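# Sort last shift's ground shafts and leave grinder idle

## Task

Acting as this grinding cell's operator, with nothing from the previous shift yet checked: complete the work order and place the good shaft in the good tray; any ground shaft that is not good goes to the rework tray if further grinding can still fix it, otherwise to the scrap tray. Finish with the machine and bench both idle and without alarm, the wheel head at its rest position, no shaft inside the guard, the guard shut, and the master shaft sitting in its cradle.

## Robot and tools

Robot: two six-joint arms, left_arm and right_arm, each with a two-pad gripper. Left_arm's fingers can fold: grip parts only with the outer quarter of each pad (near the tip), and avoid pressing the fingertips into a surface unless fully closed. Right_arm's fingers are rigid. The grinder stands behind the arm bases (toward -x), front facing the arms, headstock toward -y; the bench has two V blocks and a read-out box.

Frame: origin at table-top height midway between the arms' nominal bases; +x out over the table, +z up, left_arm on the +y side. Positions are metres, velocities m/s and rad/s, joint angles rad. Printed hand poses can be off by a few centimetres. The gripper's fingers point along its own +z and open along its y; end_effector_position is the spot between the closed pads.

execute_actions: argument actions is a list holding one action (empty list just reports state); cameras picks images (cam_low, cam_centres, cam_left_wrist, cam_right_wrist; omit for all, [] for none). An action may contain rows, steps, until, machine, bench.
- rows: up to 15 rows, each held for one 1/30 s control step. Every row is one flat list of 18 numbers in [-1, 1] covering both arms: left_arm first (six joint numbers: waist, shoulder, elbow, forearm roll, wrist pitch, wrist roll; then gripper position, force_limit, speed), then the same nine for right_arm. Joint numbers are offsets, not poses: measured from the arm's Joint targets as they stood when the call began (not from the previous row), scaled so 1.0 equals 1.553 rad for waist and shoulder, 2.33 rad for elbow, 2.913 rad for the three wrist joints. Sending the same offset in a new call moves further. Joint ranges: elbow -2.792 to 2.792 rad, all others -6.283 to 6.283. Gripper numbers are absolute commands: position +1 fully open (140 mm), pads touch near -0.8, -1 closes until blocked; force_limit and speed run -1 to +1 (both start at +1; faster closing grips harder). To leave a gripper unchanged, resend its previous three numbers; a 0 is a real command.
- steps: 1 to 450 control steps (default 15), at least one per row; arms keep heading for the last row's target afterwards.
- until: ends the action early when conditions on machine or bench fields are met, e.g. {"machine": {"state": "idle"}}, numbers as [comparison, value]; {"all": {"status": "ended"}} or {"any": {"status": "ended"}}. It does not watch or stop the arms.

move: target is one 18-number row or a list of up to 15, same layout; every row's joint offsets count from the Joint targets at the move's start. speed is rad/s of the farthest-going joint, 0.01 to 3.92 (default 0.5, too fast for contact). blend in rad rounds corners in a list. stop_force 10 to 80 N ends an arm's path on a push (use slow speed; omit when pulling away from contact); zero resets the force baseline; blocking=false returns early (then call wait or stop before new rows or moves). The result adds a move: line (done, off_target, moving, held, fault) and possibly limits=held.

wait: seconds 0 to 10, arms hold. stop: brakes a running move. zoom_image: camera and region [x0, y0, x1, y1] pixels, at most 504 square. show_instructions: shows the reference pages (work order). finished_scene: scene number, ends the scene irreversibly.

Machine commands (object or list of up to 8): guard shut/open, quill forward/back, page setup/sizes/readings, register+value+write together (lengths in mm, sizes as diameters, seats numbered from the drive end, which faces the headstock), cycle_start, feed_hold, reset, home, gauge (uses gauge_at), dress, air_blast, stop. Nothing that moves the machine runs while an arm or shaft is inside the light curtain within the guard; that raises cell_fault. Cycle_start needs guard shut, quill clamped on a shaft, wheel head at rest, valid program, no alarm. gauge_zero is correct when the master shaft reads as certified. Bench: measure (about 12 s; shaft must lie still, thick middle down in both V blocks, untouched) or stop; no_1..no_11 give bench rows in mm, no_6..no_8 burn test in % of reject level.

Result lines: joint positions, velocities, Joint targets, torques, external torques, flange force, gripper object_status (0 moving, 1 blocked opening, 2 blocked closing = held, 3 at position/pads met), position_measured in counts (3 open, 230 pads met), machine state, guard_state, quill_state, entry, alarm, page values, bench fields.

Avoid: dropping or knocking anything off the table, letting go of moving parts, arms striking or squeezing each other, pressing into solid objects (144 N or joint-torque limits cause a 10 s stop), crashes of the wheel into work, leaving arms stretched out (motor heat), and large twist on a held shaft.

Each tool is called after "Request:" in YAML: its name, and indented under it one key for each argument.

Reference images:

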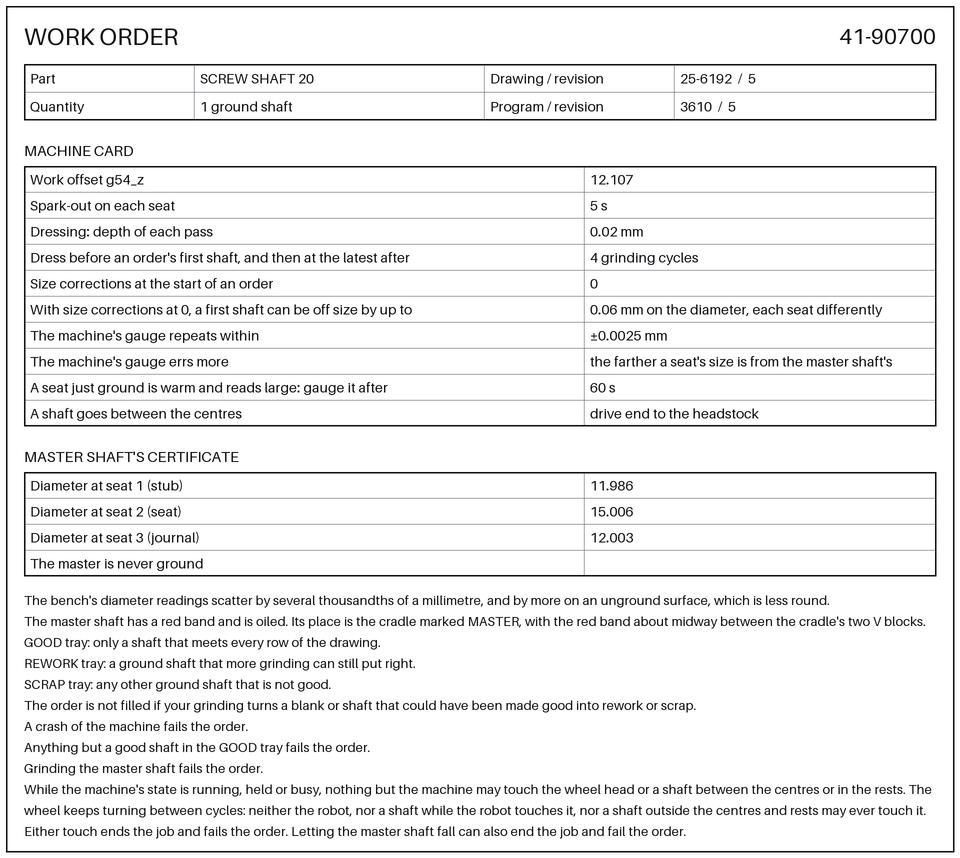

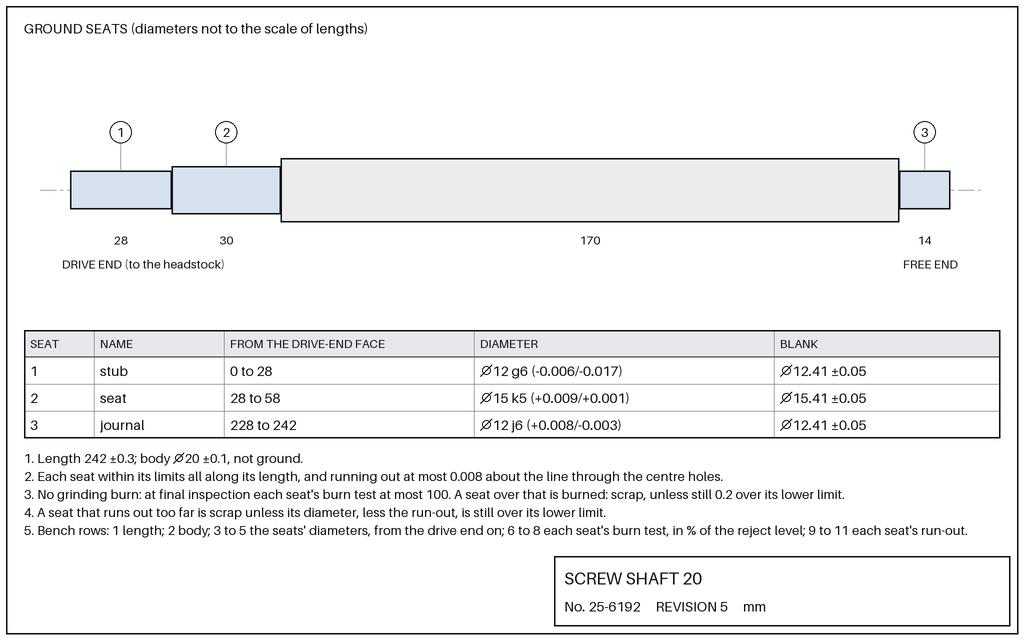

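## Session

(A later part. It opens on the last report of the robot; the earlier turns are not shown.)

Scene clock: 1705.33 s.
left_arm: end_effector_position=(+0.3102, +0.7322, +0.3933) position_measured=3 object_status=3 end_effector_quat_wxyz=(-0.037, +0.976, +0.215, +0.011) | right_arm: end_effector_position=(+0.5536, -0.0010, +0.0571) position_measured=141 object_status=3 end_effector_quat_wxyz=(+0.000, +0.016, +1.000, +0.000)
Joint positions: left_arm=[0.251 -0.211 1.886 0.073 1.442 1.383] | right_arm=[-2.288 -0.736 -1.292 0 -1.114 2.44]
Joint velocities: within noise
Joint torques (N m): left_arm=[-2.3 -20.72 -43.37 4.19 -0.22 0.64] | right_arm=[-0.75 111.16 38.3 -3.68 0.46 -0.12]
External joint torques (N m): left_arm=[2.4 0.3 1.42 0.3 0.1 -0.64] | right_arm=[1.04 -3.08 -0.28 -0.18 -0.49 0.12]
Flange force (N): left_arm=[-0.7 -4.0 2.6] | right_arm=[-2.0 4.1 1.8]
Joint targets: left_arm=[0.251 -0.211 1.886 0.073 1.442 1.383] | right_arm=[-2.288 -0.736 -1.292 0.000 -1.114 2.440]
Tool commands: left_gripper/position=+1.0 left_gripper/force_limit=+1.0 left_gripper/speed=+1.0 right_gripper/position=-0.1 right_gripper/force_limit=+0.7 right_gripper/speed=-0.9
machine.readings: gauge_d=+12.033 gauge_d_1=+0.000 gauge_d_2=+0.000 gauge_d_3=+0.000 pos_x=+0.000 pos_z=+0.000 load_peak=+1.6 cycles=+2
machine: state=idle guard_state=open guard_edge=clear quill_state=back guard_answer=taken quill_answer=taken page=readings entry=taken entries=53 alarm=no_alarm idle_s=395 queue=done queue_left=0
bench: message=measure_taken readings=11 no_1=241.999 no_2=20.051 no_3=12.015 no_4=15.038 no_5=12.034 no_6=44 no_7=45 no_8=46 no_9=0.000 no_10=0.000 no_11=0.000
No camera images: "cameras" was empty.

Request:
execute_actions:
  actions:
    - {"machine":[{"guard":"shut"},{"air_blast":true},{"register":"size_1","value":0.022,"write":true},{"register":"size_2","value":0.020,"write":true},{"register":"size_3","value":0.006,"write":true},{"page":"sizes"},{"guard":"open"}],"rows":[[0,0,0,0,0,0,1,1,1,0,0,0,0,0,0,-1,0.7,-0.9]],"steps":360,"until":{"machine":{"queue":["!=","running"]}}}
  cameras: []

Scene clock: 1732.43 s.
left_arm: end_effector_position=(+0.3102, +0.7322, +0.3933) position_measured=3 object_status=3 end_effector_quat_wxyz=(-0.037, +0.976, +0.215, +0.011) | right_arm: end_effector_position=(+0.5536, -0.0010, +0.0571) position_measured=203 object_status=2 end_effector_quat_wxyz=(+0.000, +0.016, +1.000, +0.000)
Joint positions: left_arm=[0.251 -0.211 1.886 0.073 1.442 1.383] | right_arm=[-2.288 -0.736 -1.292 0 -1.114 2.44]
Joint velocities: within noise
Joint torques (N m): left_arm=[-2.41 -21.15 -43.36 4.18 -0.13 0.62] | right_arm=[24.45 94.3 54.39 4.02 16.41 -0.62]
External joint torques (N m): left_arm=[2.53 0.54 1.29 0.32 0.02 -0.63] | right_arm=[-24.18 13.45 -16.61 -7.86 -16.45 0.62]
Flange force (N): left_arm=[0.0 -4.3 2.6] | right_arm=[11.0 -50.2 -22.1]
Joint targets: left_arm=[0.251 -0.211 1.886 0.073 1.442 1.383] | right_arm=[-2.288 -0.736 -1.292 0.000 -1.114 2.440]
machine.sizes: size_1=+0.022 size_2=+0.020 size_3=+0.006 aim_1=+11.989 aim_2=+15.005 aim_3=+12.002
machine: state=idle guard_state=open guard_edge=clear quill_state=back guard_answer=taken quill_answer=taken page=sizes entry=taken entries=57 alarm=no_alarm idle_s=422 queue=done queue_left=0
bench: message=measure_taken readings=11 no_1=241.999 no_2=20.051 no_3=12.015 no_4=15.038 no_5=12.034 no_6=44 no_7=45 no_8=46 no_9=0.000 no_10=0.000 no_11=0.000
No camera images: "cameras" was empty.

Request:
move:
  target: [0,0,0,0,0,0,1,1,1,-0.00054,0.00077,-0.00094,0,0.00034,-0.0003,-1,0.7,-0.9]
  speed: 0.02
  cameras: ["cam_right_wrist"]

Scene clock: 1745.50 s.
left_arm: end_effector_position=(+0.3102, +0.7322, +0.3933) position_measured=3 object_status=3 end_effector_quat_wxyz=(-0.037, +0.976, +0.215, +0.011) | right_arm: end_effector_position=(+0.5536, -0.0020, +0.0571) position_measured=203 object_status=2 end_effector_quat_wxyz=(+0.000, +0.016, +1.000, +0.000)
Joint positions: left_arm=[0.251 -0.211 1.886 0.073 1.442 1.383] | right_arm=[-2.288 -0.735 -1.294 0 -1.112 2.439]
Joint velocities: within noise
Joint torques (N m): left_arm=[-2.03 -20.88 -43.4 4.22 -0.18 0.71] | right_arm=[3.4 101.75 37.99 -2.69 3.33 -0.69]
External joint torques (N m): left_arm=[2.05 0.93 1.44 0.27 0.05 -0.71] | right_arm=[-3.2 6.52 0.07 -1.18 -3.36 0.69]
Flange force (N): left_arm=[0.2 -2.9 2.8] | right_arm=[1.6 -5.8 -9.5]
Joint targets: left_arm=[0.251 -0.211 1.886 0.073 1.442 1.383] | right_arm=[-2.289 -0.735 -1.294 0.000 -1.113 2.439]
machine.sizes: size_1=+0.022 size_2=+0.020 size_3=+0.006 aim_1=+11.989 aim_2=+15.005 aim_3=+12.002
machine: state=idle guard_state=open guard_edge=clear quill_state=back guard_answer=taken quill_answer=taken page=sizes entry=taken entries=57 alarm=no_alarm idle_s=435 queue=done queue_left=0
bench: message=measure_taken readings=11 no_1=241.999 no_2=20.051 no_3=12.015 no_4=15.038 no_5=12.034 no_6=44 no_7=45 no_8=46 no_9=0.000 no_10=0.000 no_11=0.000
move: done
camera_calibration:
cam_right_wrist: T_world_to_cam=[[0.0348609, 0.999392, 0.00109761, -0.0112759], [0.928304, -0.032788, 0.370373, -0.532931], [0.370184, -0.0118926, -0.928882, -0.0103916], [0, 0, 0, 1]] pos_world=[0.498962, -0.00632826, 0.187743]
Images, in order (width x height): cam_right_wrist 896x504.

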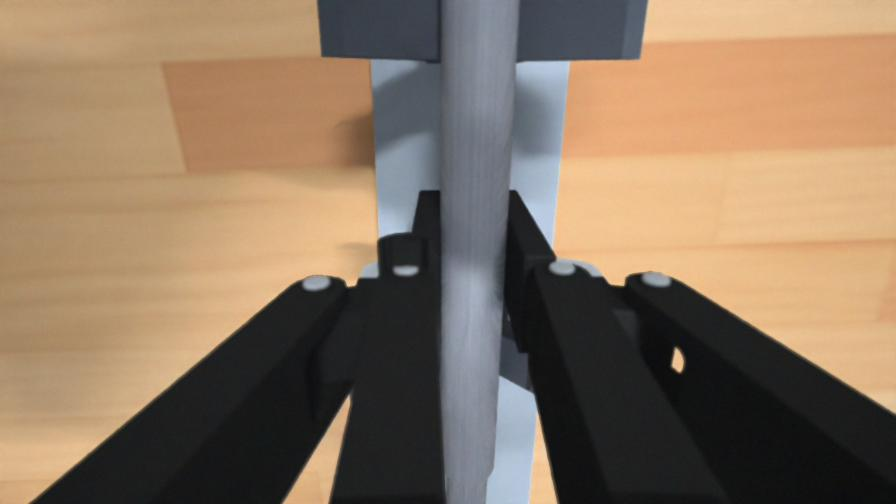

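Request:
move:
  target:
    - [0,0,0,0,0,0,1,1,1,0,0.0103,0.0069,0,-0.0110,0,-1,0.7,-0.9]
    - [0,0,0,0,0,0,1,1,1,0,0.0728,0.1103,0,-0.1274,0,-1,0.7,-0.9]
  speed: [0.05,0.3]
  blend: 0.01
  cameras: []

Request:
move:
  target: [0,0,0,0,0,0,1,1,1,0.5074,0.3574,-0.2150,0,-0.0182,-0.8991,-1,0.7,-0.9]
  speed: 0.9
  cameras: []

Request:
move:
  target: [0,0,0,0,0,0,1,1,1,0.4443,-0.2762,0.2223,0,-0.0302,-0.2225,-1,0.7,-0.9]
  speed: 0.6
  cameras: ["cam_right_wrist","cam_centres"]

Scene clock: 1758.03 s.
left_arm: end_effector_position=(+0.3102, +0.7322, +0.3933) position_measured=3 object_status=3 end_effector_quat_wxyz=(-0.037, +0.976, +0.215, +0.011) | right_arm: end_effector_position=(+0.5540, -0.0017, +0.2991) position_measured=203 object_status=2 end_effector_quat_wxyz=(+0.000, +0.016, +1.000, +0.000)
Joint positions: left_arm=[0.251 -0.211 1.886 0.073 1.442 1.383] | right_arm=[-2.289 -0.622 -1.037 0 -1.484 2.439]
Joint velocities: within noise
Joint torques (N m): left_arm=[-2.28 -20.84 -43.66 4.19 -0.18 0.67] | right_arm=[-0.98 110.81 45.17 -4.1 0.53 -0.12]
External joint torques (N m): left_arm=[2.36 0.55 1.76 0.29 0.07 -0.68] | right_arm=[1.22 -7.81 -3.05 -0.19 -0.57 0.12]
Flange force (N): left_arm=[-0.8 -3.8 3.2] | right_arm=[-2.9 5.3 5.0]
Joint targets: left_arm=[0.251 -0.211 1.886 0.073 1.442 1.383] | right_arm=[-2.289 -0.622 -1.037 0.000 -1.484 2.439]
machine.sizes: size_1=+0.022 size_2=+0.020 size_3=+0.006 aim_1=+11.989 aim_2=+15.005 aim_3=+12.002
machine: state=idle guard_state=open guard_edge=clear quill_state=back guard_answer=taken quill_answer=taken page=sizes entry=taken entries=57 alarm=no_alarm idle_s=447 queue=done queue_left=0
bench: message=measure_taken readings=11 no_1=241.999 no_2=20.051 no_3=12.015 no_4=15.038 no_5=12.034 no_6=44 no_7=45 no_8=46 no_9=0.000 no_10=0.000 no_11=0.000
move: done
No camera images: "cameras" was empty.

Scene clock: 1761.43 s.
left_arm: end_effector_position=(+0.3102, +0.7322, +0.3933) position_measured=3 object_status=3 end_effector_quat_wxyz=(-0.037, +0.976, +0.215, +0.011) | right_arm: end_effector_position=(-0.0844, -0.0586, +0.4440) position_measured=203 object_status=2 end_effector_quat_wxyz=(+0.000, +0.993, +0.116, +0.000)
Joint positions: left_arm=[0.251 -0.211 1.886 0.073 1.442 1.383] | right_arm=[-1.5 -0.066 -1.538 0 -1.537 -0.179]
Joint velocities: within noise
Joint torques (N m): left_arm=[-2.29 -20.46 -43.68 4.21 -0.22 0.69] | right_arm=[-0.22 54.44 45.19 -4.27 0.43 -0.14]
External joint torques (N m): left_arm=[2.41 -0.17 1.62 0.29 0.1 -0.69] | right_arm=[0.4 -5.63 -2.97 -0.11 -0.42 0.14]
Flange force (N): left_arm=[-1.8 -4.0 2.8] | right_arm=[0.1 -4.0 4.7]
Joint targets: left_arm=[0.251 -0.211 1.886 0.073 1.442 1.383] | right_arm=[-1.500 -0.066 -1.538 0.000 -1.537 -0.179]
machine.sizes: size_1=+0.022 size_2=+0.020 size_3=+0.006 aim_1=+11.989 aim_2=+15.005 aim_3=+12.002
machine: state=idle guard_state=open guard_edge=clear quill_state=back guard_answer=taken quill_answer=taken page=sizes entry=taken entries=57 alarm=no_alarm idle_s=451 queue=done queue_left=0
bench: message=measure_taken readings=11 no_1=241.999 no_2=20.051 no_3=12.015 no_4=15.038 no_5=12.034 no_6=44 no_7=45 no_8=46 no_9=0.000 no_10=0.000 no_11=0.000
move: done
No camera images: "cameras" was empty.

Scene clock: 1763.03 s.
left_arm: end_effector_position=(+0.3102, +0.7322, +0.3933) position_measured=3 object_status=3 end_effector_quat_wxyz=(-0.037, +0.976, +0.215, +0.011) | right_arm: end_effector_position=(-0.6391, -0.0081, +0.4206) position_measured=203 object_status=2 end_effector_quat_wxyz=(-0.001, +0.707, +0.707, +0.000)
Joint positions: left_arm=[0.251 -0.211 1.886 0.073 1.442 1.383] | right_arm=[-0.81 -0.495 -1.02 0 -1.625 -0.827]
Joint velocities: within noise
Joint torques (N m): left_arm=[-2.3 -20.69 -43.54 4.18 -0.15 0.66] | right_arm=[-1.57 99.14 45.39 -4.17 0.54 -0.06]
External joint torques (N m): left_arm=[2.37 0.45 1.57 0.32 0.04 -0.66] | right_arm=[1.95 -8.24 -3.43 -0.16 -0.5 0.06]
Flange force (N): left_arm=[-0.7 -3.8 3.0] | right_arm=[3.1 -5.7 4.9]
Joint targets: left_arm=[0.251 -0.211 1.886 0.073 1.442 1.383] | right_arm=[-0.810 -0.496 -1.020 0.000 -1.625 -0.827]
machine.sizes: size_1=+0.022 size_2=+0.020 size_3=+0.006 aim_1=+11.989 aim_2=+15.005 aim_3=+12.002
machine: state=idle guard_state=open guard_edge=clear quill_state=back guard_answer=taken quill_answer=taken page=sizes entry=taken entries=57 alarm=no_alarm idle_s=452 queue=done queue_left=0
bench: message=measure_taken readings=11 no_1=241.999 no_2=20.051 no_3=12.015 no_4=15.038 no_5=12.034 no_6=44 no_7=45 no_8=46 no_9=0.000 no_10=0.000 no_11=0.000
move: done
camera_calibration:
cam_right_wrist: T_world_to_cam=[[0.999998, -0.00200444, -0.000363926, 0.645379], [-0.00172856, -0.92938, 0.36912, -0.161709], [-0.00107811, -0.369119, -0.929382, 0.528865], [0, 0, 0, 1]] pos_world=[-0.645087, 0.0462183, 0.551442]
Images, in order (width x height): cam_centres 896x504, cam_right_wrist 896x504.

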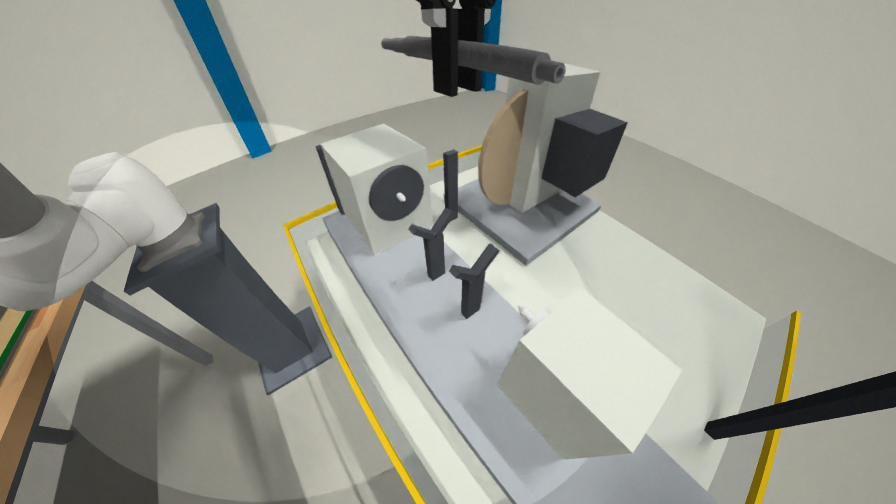

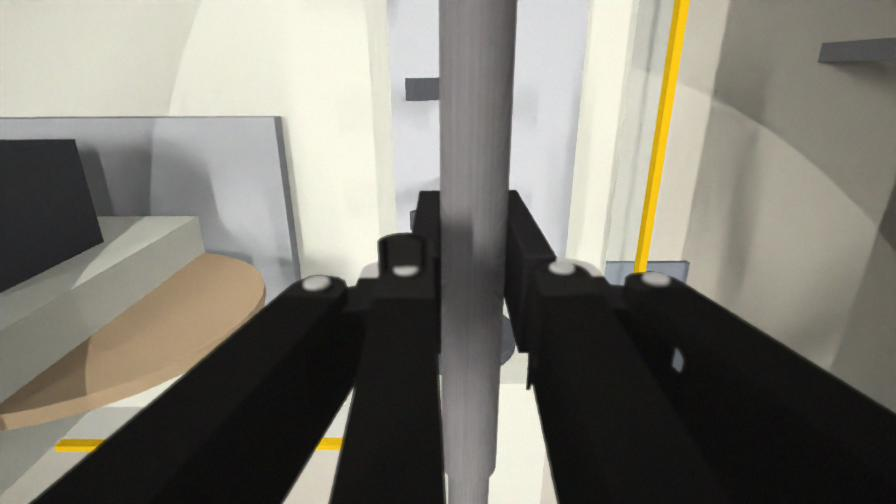

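Request:
move:
  target:
    - [0,0,0,0,0,0,1,1,1,-0.0013,-0.0212,-0.1103,0,0.0989,-0.0003,-1,0.7,-0.9]
    - [0,0,0,0,0,0,1,1,1,-0.0006,-0.0413,-0.1476,0,0.1399,-0.0003,-1,0.7,-0.9]
  speed: [0.3,0.015]
  stop_force: 12
  cameras: ["cam_right_wrist","cam_centres"]

Scene clock: 1779.87 s.
left_arm: end_effector_position=(+0.3102, +0.7322, +0.3933) position_measured=3 object_status=3 end_effector_quat_wxyz=(-0.037, +0.976, +0.215, +0.011) | right_arm: end_effector_position=(-0.6390, -0.0072, +0.1772) position_measured=203 object_status=2 end_effector_quat_wxyz=(+0.000, +0.707, +0.707, +0.000)
Joint positions: left_arm=[0.251 -0.211 1.886 0.073 1.442 1.383] | right_arm=[-0.811 -0.559 -1.363 0 -1.218 -0.828]
Joint velocities: within noise
Joint torques (N m): left_arm=[-2.31 -20.83 -43.63 4.22 -0.19 0.66] | right_arm=[1.35 81.88 34.71 -3.32 3.01 -0.1]
External joint torques (N m): left_arm=[2.38 0.63 1.68 0.27 0.07 -0.66] | right_arm=[-1.28 13.51 5.26 -0.81 -2.97 0.1]
Flange force (N): left_arm=[-0.5 -3.9 3.1] | right_arm=[-2.7 4.1 -17.4]
Joint targets: left_arm=[0.251 -0.211 1.886 0.073 1.442 1.383] | right_arm=[-0.811 -0.559 -1.363 0.000 -1.218 -0.828]
machine.sizes: size_1=+0.022 size_2=+0.020 size_3=+0.006 aim_1=+11.989 aim_2=+15.005 aim_3=+12.002
machine: state=idle guard_state=open guard_edge=clear quill_state=back guard_answer=taken quill_answer=taken page=sizes entry=taken entries=57 alarm=no_alarm idle_s=469 queue=done queue_left=0
bench: message=measure_taken readings=11 no_1=241.999 no_2=20.051 no_3=12.015 no_4=15.038 no_5=12.034 no_6=44 no_7=45 no_8=46 no_9=0.000 no_10=0.000 no_11=0.000
move: contact (right_arm); path passed 1 of 2 targets
camera_calibration:
cam_right_wrist: T_world_to_cam=[[0.999998, -0.00182646, 0.000103814, 0.645139], [-0.00173551, -0.929195, 0.369587, -0.0710564], [-0.000578573, -0.369586, -0.929196, 0.303217], [0, 0, 0, 1]] pos_world=[-0.645086, 0.0472177, 0.307942]
Images, in order (width x height): cam_centres 896x504, cam_right_wrist 896x504.

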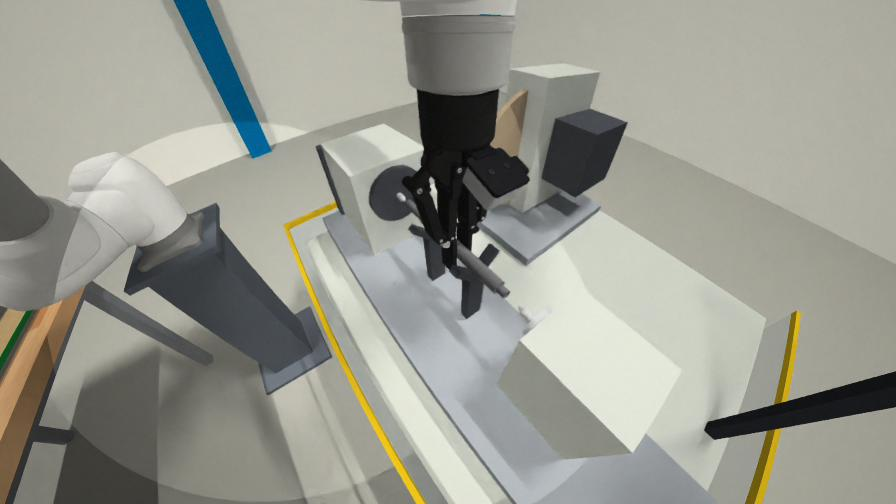

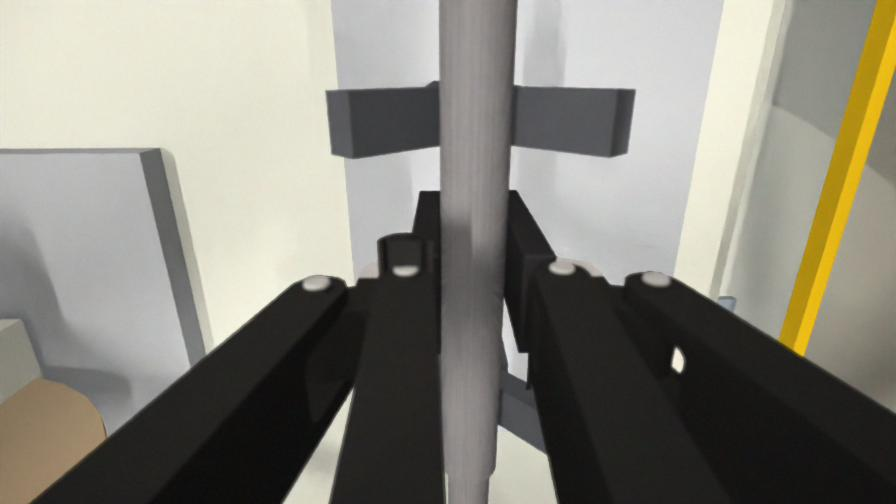

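Release, then lift to M, quill forward.

Request:
execute_actions:
  actions:
    - {"rows":[[0,0,0,0,0,0,1,1,1,0,0,0,0,0,0,-0.1,0.7,-0.9]],"steps":60}
  cameras: []

Request:
move:
  target: [0,0,0,0,0,0,1,1,1,0,0.0406,0.1472,0,-0.1397,0,-0.1,0.7,-0.9]
  speed: 0.2
  cameras: ["cam_right_wrist"]

Request:
move:
  target: [0,0,0,0,0,0,1,1,1,-0.4443,0.2762,-0.2223,0,0.0299,0,-0.1,0.7,-0.9]
  speed: 0.6
  cameras: []

Request:
execute_actions:
  actions:
    - {"machine":[{"quill":"forward"},{"guard":"shut"}],"steps":180,"until":{"machine":{"guard_state":"shut"}}}
  cameras: ["cam_centres"]

Scene clock: 1799.90 s.
left_arm: end_effector_position=(+0.3102, +0.7322, +0.3933) position_measured=3 object_status=3 end_effector_quat_wxyz=(-0.037, +0.976, +0.215, +0.011) | right_arm: end_effector_position=(-0.6390, -0.0072, +0.1772) position_measured=141 object_status=3 end_effector_quat_wxyz=(+0.000, +0.707, +0.707, +0.000)
Joint positions: left_arm=[0.251 -0.211 1.886 0.073 1.442 1.383] | right_arm=[-0.811 -0.559 -1.363 0 -1.218 -0.828]
Joint velocities: within noise
Joint torques (N m): left_arm=[-2.19 -21 -43.44 4.26 -0.15 0.68] | right_arm=[-0.85 98.23 40.11 -3.92 0.55 -0.13]
External joint torques (N m): left_arm=[2.31 0.51 1.41 0.25 0.03 -0.68] | right_arm=[0.97 -3.48 -0.35 -0.2 -0.51 0.13]
Flange force (N): left_arm=[-0.4 -3.7 2.7] | right_arm=[2.9 -4.2 1.5]
Joint targets: left_arm=[0.251 -0.211 1.886 0.073 1.442 1.383] | right_arm=[-0.811 -0.559 -1.363 0.000 -1.218 -0.828]
machine.sizes: size_1=+0.022 size_2=+0.020 size_3=+0.006 aim_1=+11.989 aim_2=+15.005 aim_3=+12.002
machine: state=idle guard_state=open guard_edge=clear quill_state=back guard_answer=taken quill_answer=taken page=sizes entry=taken entries=57 alarm=no_alarm idle_s=489 queue=done queue_left=0
bench: message=measure_taken readings=11 no_1=241.999 no_2=20.051 no_3=12.015 no_4=15.038 no_5=12.034 no_6=44 no_7=45 no_8=46 no_9=0.000 no_10=0.000 no_11=0.000
No camera images: "cameras" was empty.

Scene clock: 1802.27 s.
left_arm: end_effector_position=(+0.3102, +0.7322, +0.3933) position_measured=3 object_status=3 end_effector_quat_wxyz=(-0.037, +0.976, +0.215, +0.011) | right_arm: end_effector_position=(-0.6386, -0.0077, +0.4199) position_measured=141 object_status=3 end_effector_quat_wxyz=(+0.000, +0.707, +0.707, +0.000)
Joint positions: left_arm=[0.251 -0.211 1.886 0.073 1.442 1.383] | right_arm=[-0.811 -0.496 -1.02 0 -1.625 -0.828]
Joint velocities: within noise
Joint torques (N m): left_arm=[-2.49 -20.43 -43.44 4.17 -0.18 0.67] | right_arm=[-0.63 94.81 43.01 -4.25 0.61 -0.06]
External joint torques (N m): left_arm=[2.52 0.38 1.48 0.31 0.05 -0.68] | right_arm=[0.74 -3.59 -0.97 -0.1 -0.58 0.06]
Flange force (N): left_arm=[-0.6 -4.2 2.8] | right_arm=[2.8 -3.6 0.5]
Joint targets: left_arm=[0.251 -0.211 1.886 0.073 1.442 1.383] | right_arm=[-0.811 -0.496 -1.020 0.000 -1.625 -0.828]
machine.sizes: size_1=+0.022 size_2=+0.020 size_3=+0.006 aim_1=+11.989 aim_2=+15.005 aim_3=+12.002
machine: state=idle guard_state=open guard_edge=clear quill_state=back guard_answer=taken quill_answer=taken page=sizes entry=taken entries=57 alarm=no_alarm idle_s=491 queue=done queue_left=0
bench: message=measure_taken readings=11 no_1=241.999 no_2=20.051 no_3=12.015 no_4=15.038 no_5=12.034 no_6=44 no_7=45 no_8=46 no_9=0.000 no_10=0.000 no_11=0.000
move: done
camera_calibration:
cam_right_wrist: T_world_to_cam=[[0.999998, -0.00183428, 0.00064384, 0.644415], [-0.0019423, -0.928948, 0.370205, -0.161576], [-0.0000809637, -0.370205, -0.92895, 0.528706], [0, 0, 0, 1]] pos_world=[-0.644685, 0.0468162, 0.550542]
Images, in order (width x height): cam_right_wrist 896x504.

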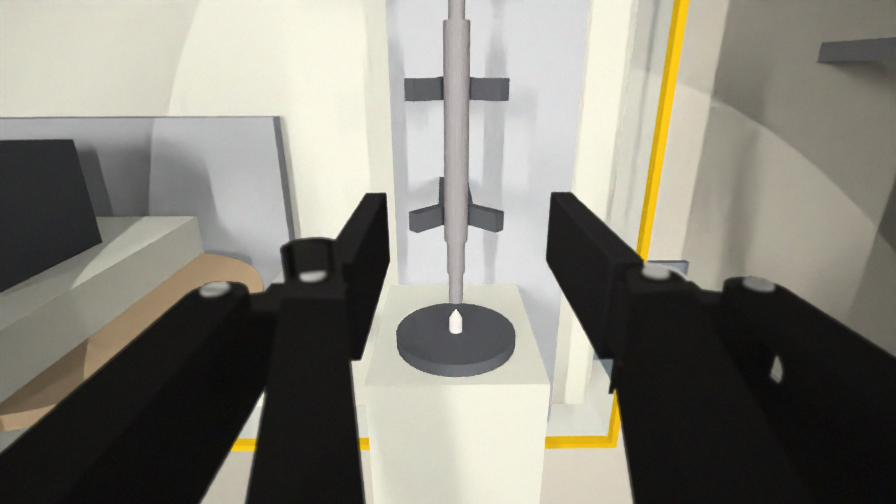

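Scene clock: 1803.87 s.
left_arm: end_effector_position=(+0.3102, +0.7322, +0.3933) position_measured=3 object_status=3 end_effector_quat_wxyz=(-0.037, +0.976, +0.215, +0.011) | right_arm: end_effector_position=(-0.0839, -0.0588, +0.4435) position_measured=141 object_status=3 end_effector_quat_wxyz=(+0.001, +0.905, +0.426, +0.000)
Joint positions: left_arm=[0.251 -0.211 1.886 0.073 1.442 1.383] | right_arm=[-1.501 -0.067 -1.538 0 -1.538 -0.828]
Joint velocities: within noise
Joint torques (N m): left_arm=[-2.12 -20.95 -43.52 4.22 -0.22 0.61] | right_arm=[-2.38 52.57 42.64 -4.31 0.56 -0.06]
External joint torques (N m): left_arm=[2.21 0.58 1.5 0.28 0.1 -0.61] | right_arm=[2.56 -3.84 -0.34 -0.06 -0.52 0.06]
Flange force (N): left_arm=[-0.4 -3.6 2.7] | right_arm=[1.4 -6.8 -0.1]
Joint targets: left_arm=[0.251 -0.211 1.886 0.073 1.442 1.383] | right_arm=[-1.501 -0.067 -1.538 0.000 -1.538 -0.828]
machine.sizes: size_1=+0.022 size_2=+0.020 size_3=+0.006 aim_1=+11.989 aim_2=+15.005 aim_3=+12.002
machine: state=idle guard_state=open guard_edge=clear quill_state=back guard_answer=taken quill_answer=taken page=sizes entry=taken entries=57 alarm=no_alarm idle_s=493 queue=done queue_left=0
bench: message=measure_taken readings=11 no_1=241.999 no_2=20.051 no_3=12.015 no_4=15.038 no_5=12.034 no_6=44 no_7=45 no_8=46 no_9=0.000 no_10=0.000 no_11=0.000
move: done
No camera images: "cameras" was empty.

Scene clock: 1808.97 s.
left_arm: end_effector_position=(+0.3102, +0.7322, +0.3933) position_measured=3 object_status=3 end_effector_quat_wxyz=(-0.037, +0.976, +0.215, +0.011) | right_arm: end_effector_position=(-0.0839, -0.0589, +0.4436) position_measured=141 object_status=3 end_effector_quat_wxyz=(+0.001, +0.905, +0.426, +0.000)
Joint positions: left_arm=[0.251 -0.211 1.886 0.073 1.442 1.383] | right_arm=[-1.501 -0.067 -1.538 0 -1.538 -0.828]
Joint velocities: within noise
Joint torques (N m): left_arm=[-2.44 -20.45 -43.45 4.18 -0.16 0.65] | right_arm=[-0.62 52 43.01 -4.23 0.52 -0.16]
External joint torques (N m): left_arm=[2.5 0.28 1.56 0.3 0.04 -0.65] | right_arm=[0.77 -3.02 -0.82 -0.13 -0.5 0.16]
Flange force (N): left_arm=[-0.9 -4.2 2.9] | right_arm=[1.7 -3.4 0.7]
Joint targets: left_arm=[0.251 -0.211 1.886 0.073 1.442 1.383] | right_arm=[-1.501 -0.067 -1.538 0.000 -1.538 -0.828]
Tool commands: left_gripper/position=+1.0 left_gripper/force_limit=+1.0 left_gripper/speed=+1.0 right_gripper/position=-0.1 right_gripper/force_limit=+0.7 right_gripper/speed=-0.9
machine.sizes: size_1=+0.022 size_2=+0.020 size_3=+0.006 aim_1=+11.989 aim_2=+15.005 aim_3=+12.002
machine: state=idle guard_state=shut guard_edge=clear quill_state=clamped guard_answer=taken quill_answer=taken page=sizes entry=taken entries=57 alarm=no_alarm idle_s=498 queue=running queue_left=0
bench: message=measure_taken readings=11 no_1=241.999 no_2=20.051 no_3=12.015 no_4=15.038 no_5=12.034 no_6=44 no_7=45 no_8=46 no_9=0.000 no_10=0.000 no_11=0.000
Images, in order (width x height): cam_centres 896x504.

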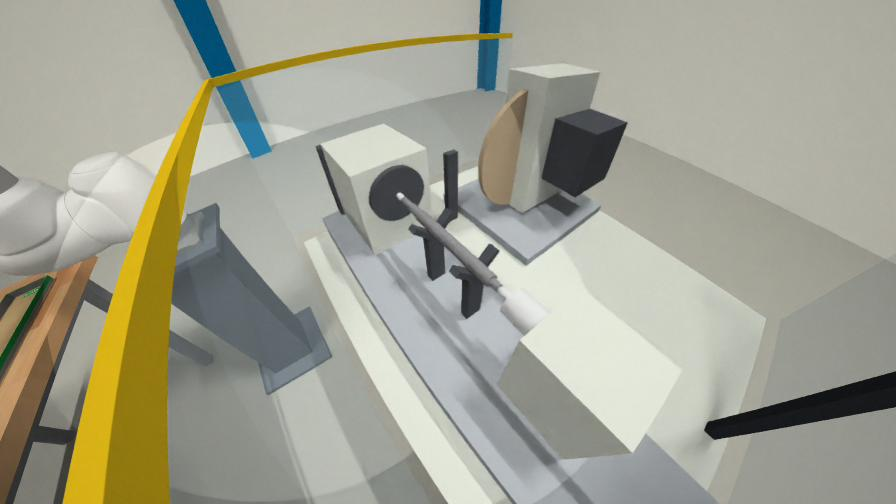

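Request:
execute_actions:
  actions:
    - {"machine":[{"register":"gauge_at","value":1,"write":true,"gauge":true},{"register":"gauge_at","value":2,"write":true,"gauge":true},{"register":"gauge_at","value":3,"write":true,"gauge":true},{"page":"readings"}],"steps":450,"until":{"machine":{"queue":["!=","running"]}}}
  cameras: []

Request:
execute_actions:
  actions:
    - {"machine":[{"register":"gauge_at","value":1,"write":true,"gauge":true},{"register":"gauge_at","value":2,"write":true,"gauge":true},{"register":"gauge_at","value":3,"write":true,"gauge":true}],"steps":450,"until":{"machine":{"queue":["!=","running"]}}}
  cameras: []

Scene clock: 1827.70 s.
left_arm: end_effector_position=(+0.3102, +0.7322, +0.3933) position_measured=3 object_status=3 end_effector_quat_wxyz=(-0.037, +0.976, +0.215, +0.011) | right_arm: end_effector_position=(-0.0839, -0.0589, +0.4436) position_measured=141 object_status=3 end_effector_quat_wxyz=(+0.001, +0.905, +0.426, +0.000)
Joint positions: left_arm=[0.251 -0.211 1.886 0.073 1.442 1.383] | right_arm=[-1.501 -0.067 -1.538 0 -1.538 -0.828]
Joint velocities: within noise
Joint torques (N m): left_arm=[-2.2 -20.92 -43.58 4.22 -0.19 0.62] | right_arm=[-0.49 51.38 42.89 -4.29 0.52 -0.13]
External joint torques (N m): left_arm=[2.28 0.66 1.68 0.26 0.08 -0.62] | right_arm=[0.56 -1.88 -0.53 -0.09 -0.5 0.13]
Flange force (N): left_arm=[-0.5 -3.7 3.1] | right_arm=[0.9 -2.2 0.1]
Joint targets: left_arm=[0.251 -0.211 1.886 0.073 1.442 1.383] | right_arm=[-1.501 -0.067 -1.538 0.000 -1.538 -0.828]
Tool commands: left_gripper/position=+1.0 left_gripper/force_limit=+1.0 left_gripper/speed=+1.0 right_gripper/position=-0.1 right_gripper/force_limit=+0.7 right_gripper/speed=-0.9
machine.readings: gauge_d=+12.034 gauge_d_1=+12.021 gauge_d_2=+15.037 gauge_d_3=+12.034 pos_x=+0.000 pos_z=+0.000 load_peak=+1.6 cycles=+2
machine: state=idle guard_state=shut guard_edge=clear quill_state=clamped guard_answer=taken quill_answer=taken page=readings entry=taken entries=63 alarm=no_alarm idle_s=516 queue=done queue_left=0
bench: message=measure_taken readings=11 no_1=241.999 no_2=20.051 no_3=12.015 no_4=15.038 no_5=12.034 no_6=44 no_7=45 no_8=46 no_9=0.000 no_10=0.000 no_11=0.000
No camera images: "cameras" was empty.

Scene clock: 1840.03 s.
left_arm: end_effector_position=(+0.3102, +0.7322, +0.3933) position_measured=3 object_status=3 end_effector_quat_wxyz=(-0.037, +0.976, +0.215, +0.011) | right_arm: end_effector_position=(-0.0839, -0.0589, +0.4436) position_measured=141 object_status=3 end_effector_quat_wxyz=(+0.001, +0.905, +0.426, +0.000)
Joint positions: left_arm=[0.251 -0.211 1.886 0.073 1.442 1.383] | right_arm=[-1.501 -0.067 -1.538 0 -1.538 -0.828]
Joint velocities: within noise
Joint torques (N m): left_arm=[-2.17 -20.48 -43.56 4.23 -0.17 0.64] | right_arm=[-0.56 51.93 43.19 -4.26 0.52 0.02]
External joint torques (N m): left_arm=[2.28 -0.11 1.48 0.27 0.05 -0.64] | right_arm=[0.71 -3 -1.04 -0.1 -0.5 -0.02]
Flange force (N): left_arm=[-1.5 -3.8 2.7] | right_arm=[1.6 -2.8 1.1]
Joint targets: left_arm=[0.251 -0.211 1.886 0.073 1.442 1.383] | right_arm=[-1.501 -0.067 -1.538 0.000 -1.538 -0.828]
Tool commands: left_gripper/position=+1.0 left_gripper/force_limit=+1.0 left_gripper/speed=+1.0 right_gripper/position=-0.1 right_gripper/force_limit=+0.7 right_gripper/speed=-0.9
machine.readings: gauge_d=+12.034 gauge_d_1=+12.021 gauge_d_2=+15.037 gauge_d_3=+12.034 pos_x=+0.000 pos_z=+0.000 load_peak=+1.6 cycles=+2
machine: state=idle guard_state=shut guard_edge=clear quill_state=clamped guard_answer=taken quill_answer=taken page=readings entry=taken entries=69 alarm=no_alarm idle_s=528 queue=done queue_left=0
bench: message=measure_taken readings=11 no_1=241.999 no_2=20.051 no_3=12.015 no_4=15.038 no_5=12.034 no_6=44 no_7=45 no_8=46 no_9=0.000 no_10=0.000 no_11=0.000
No camera images: "cameras" was empty.


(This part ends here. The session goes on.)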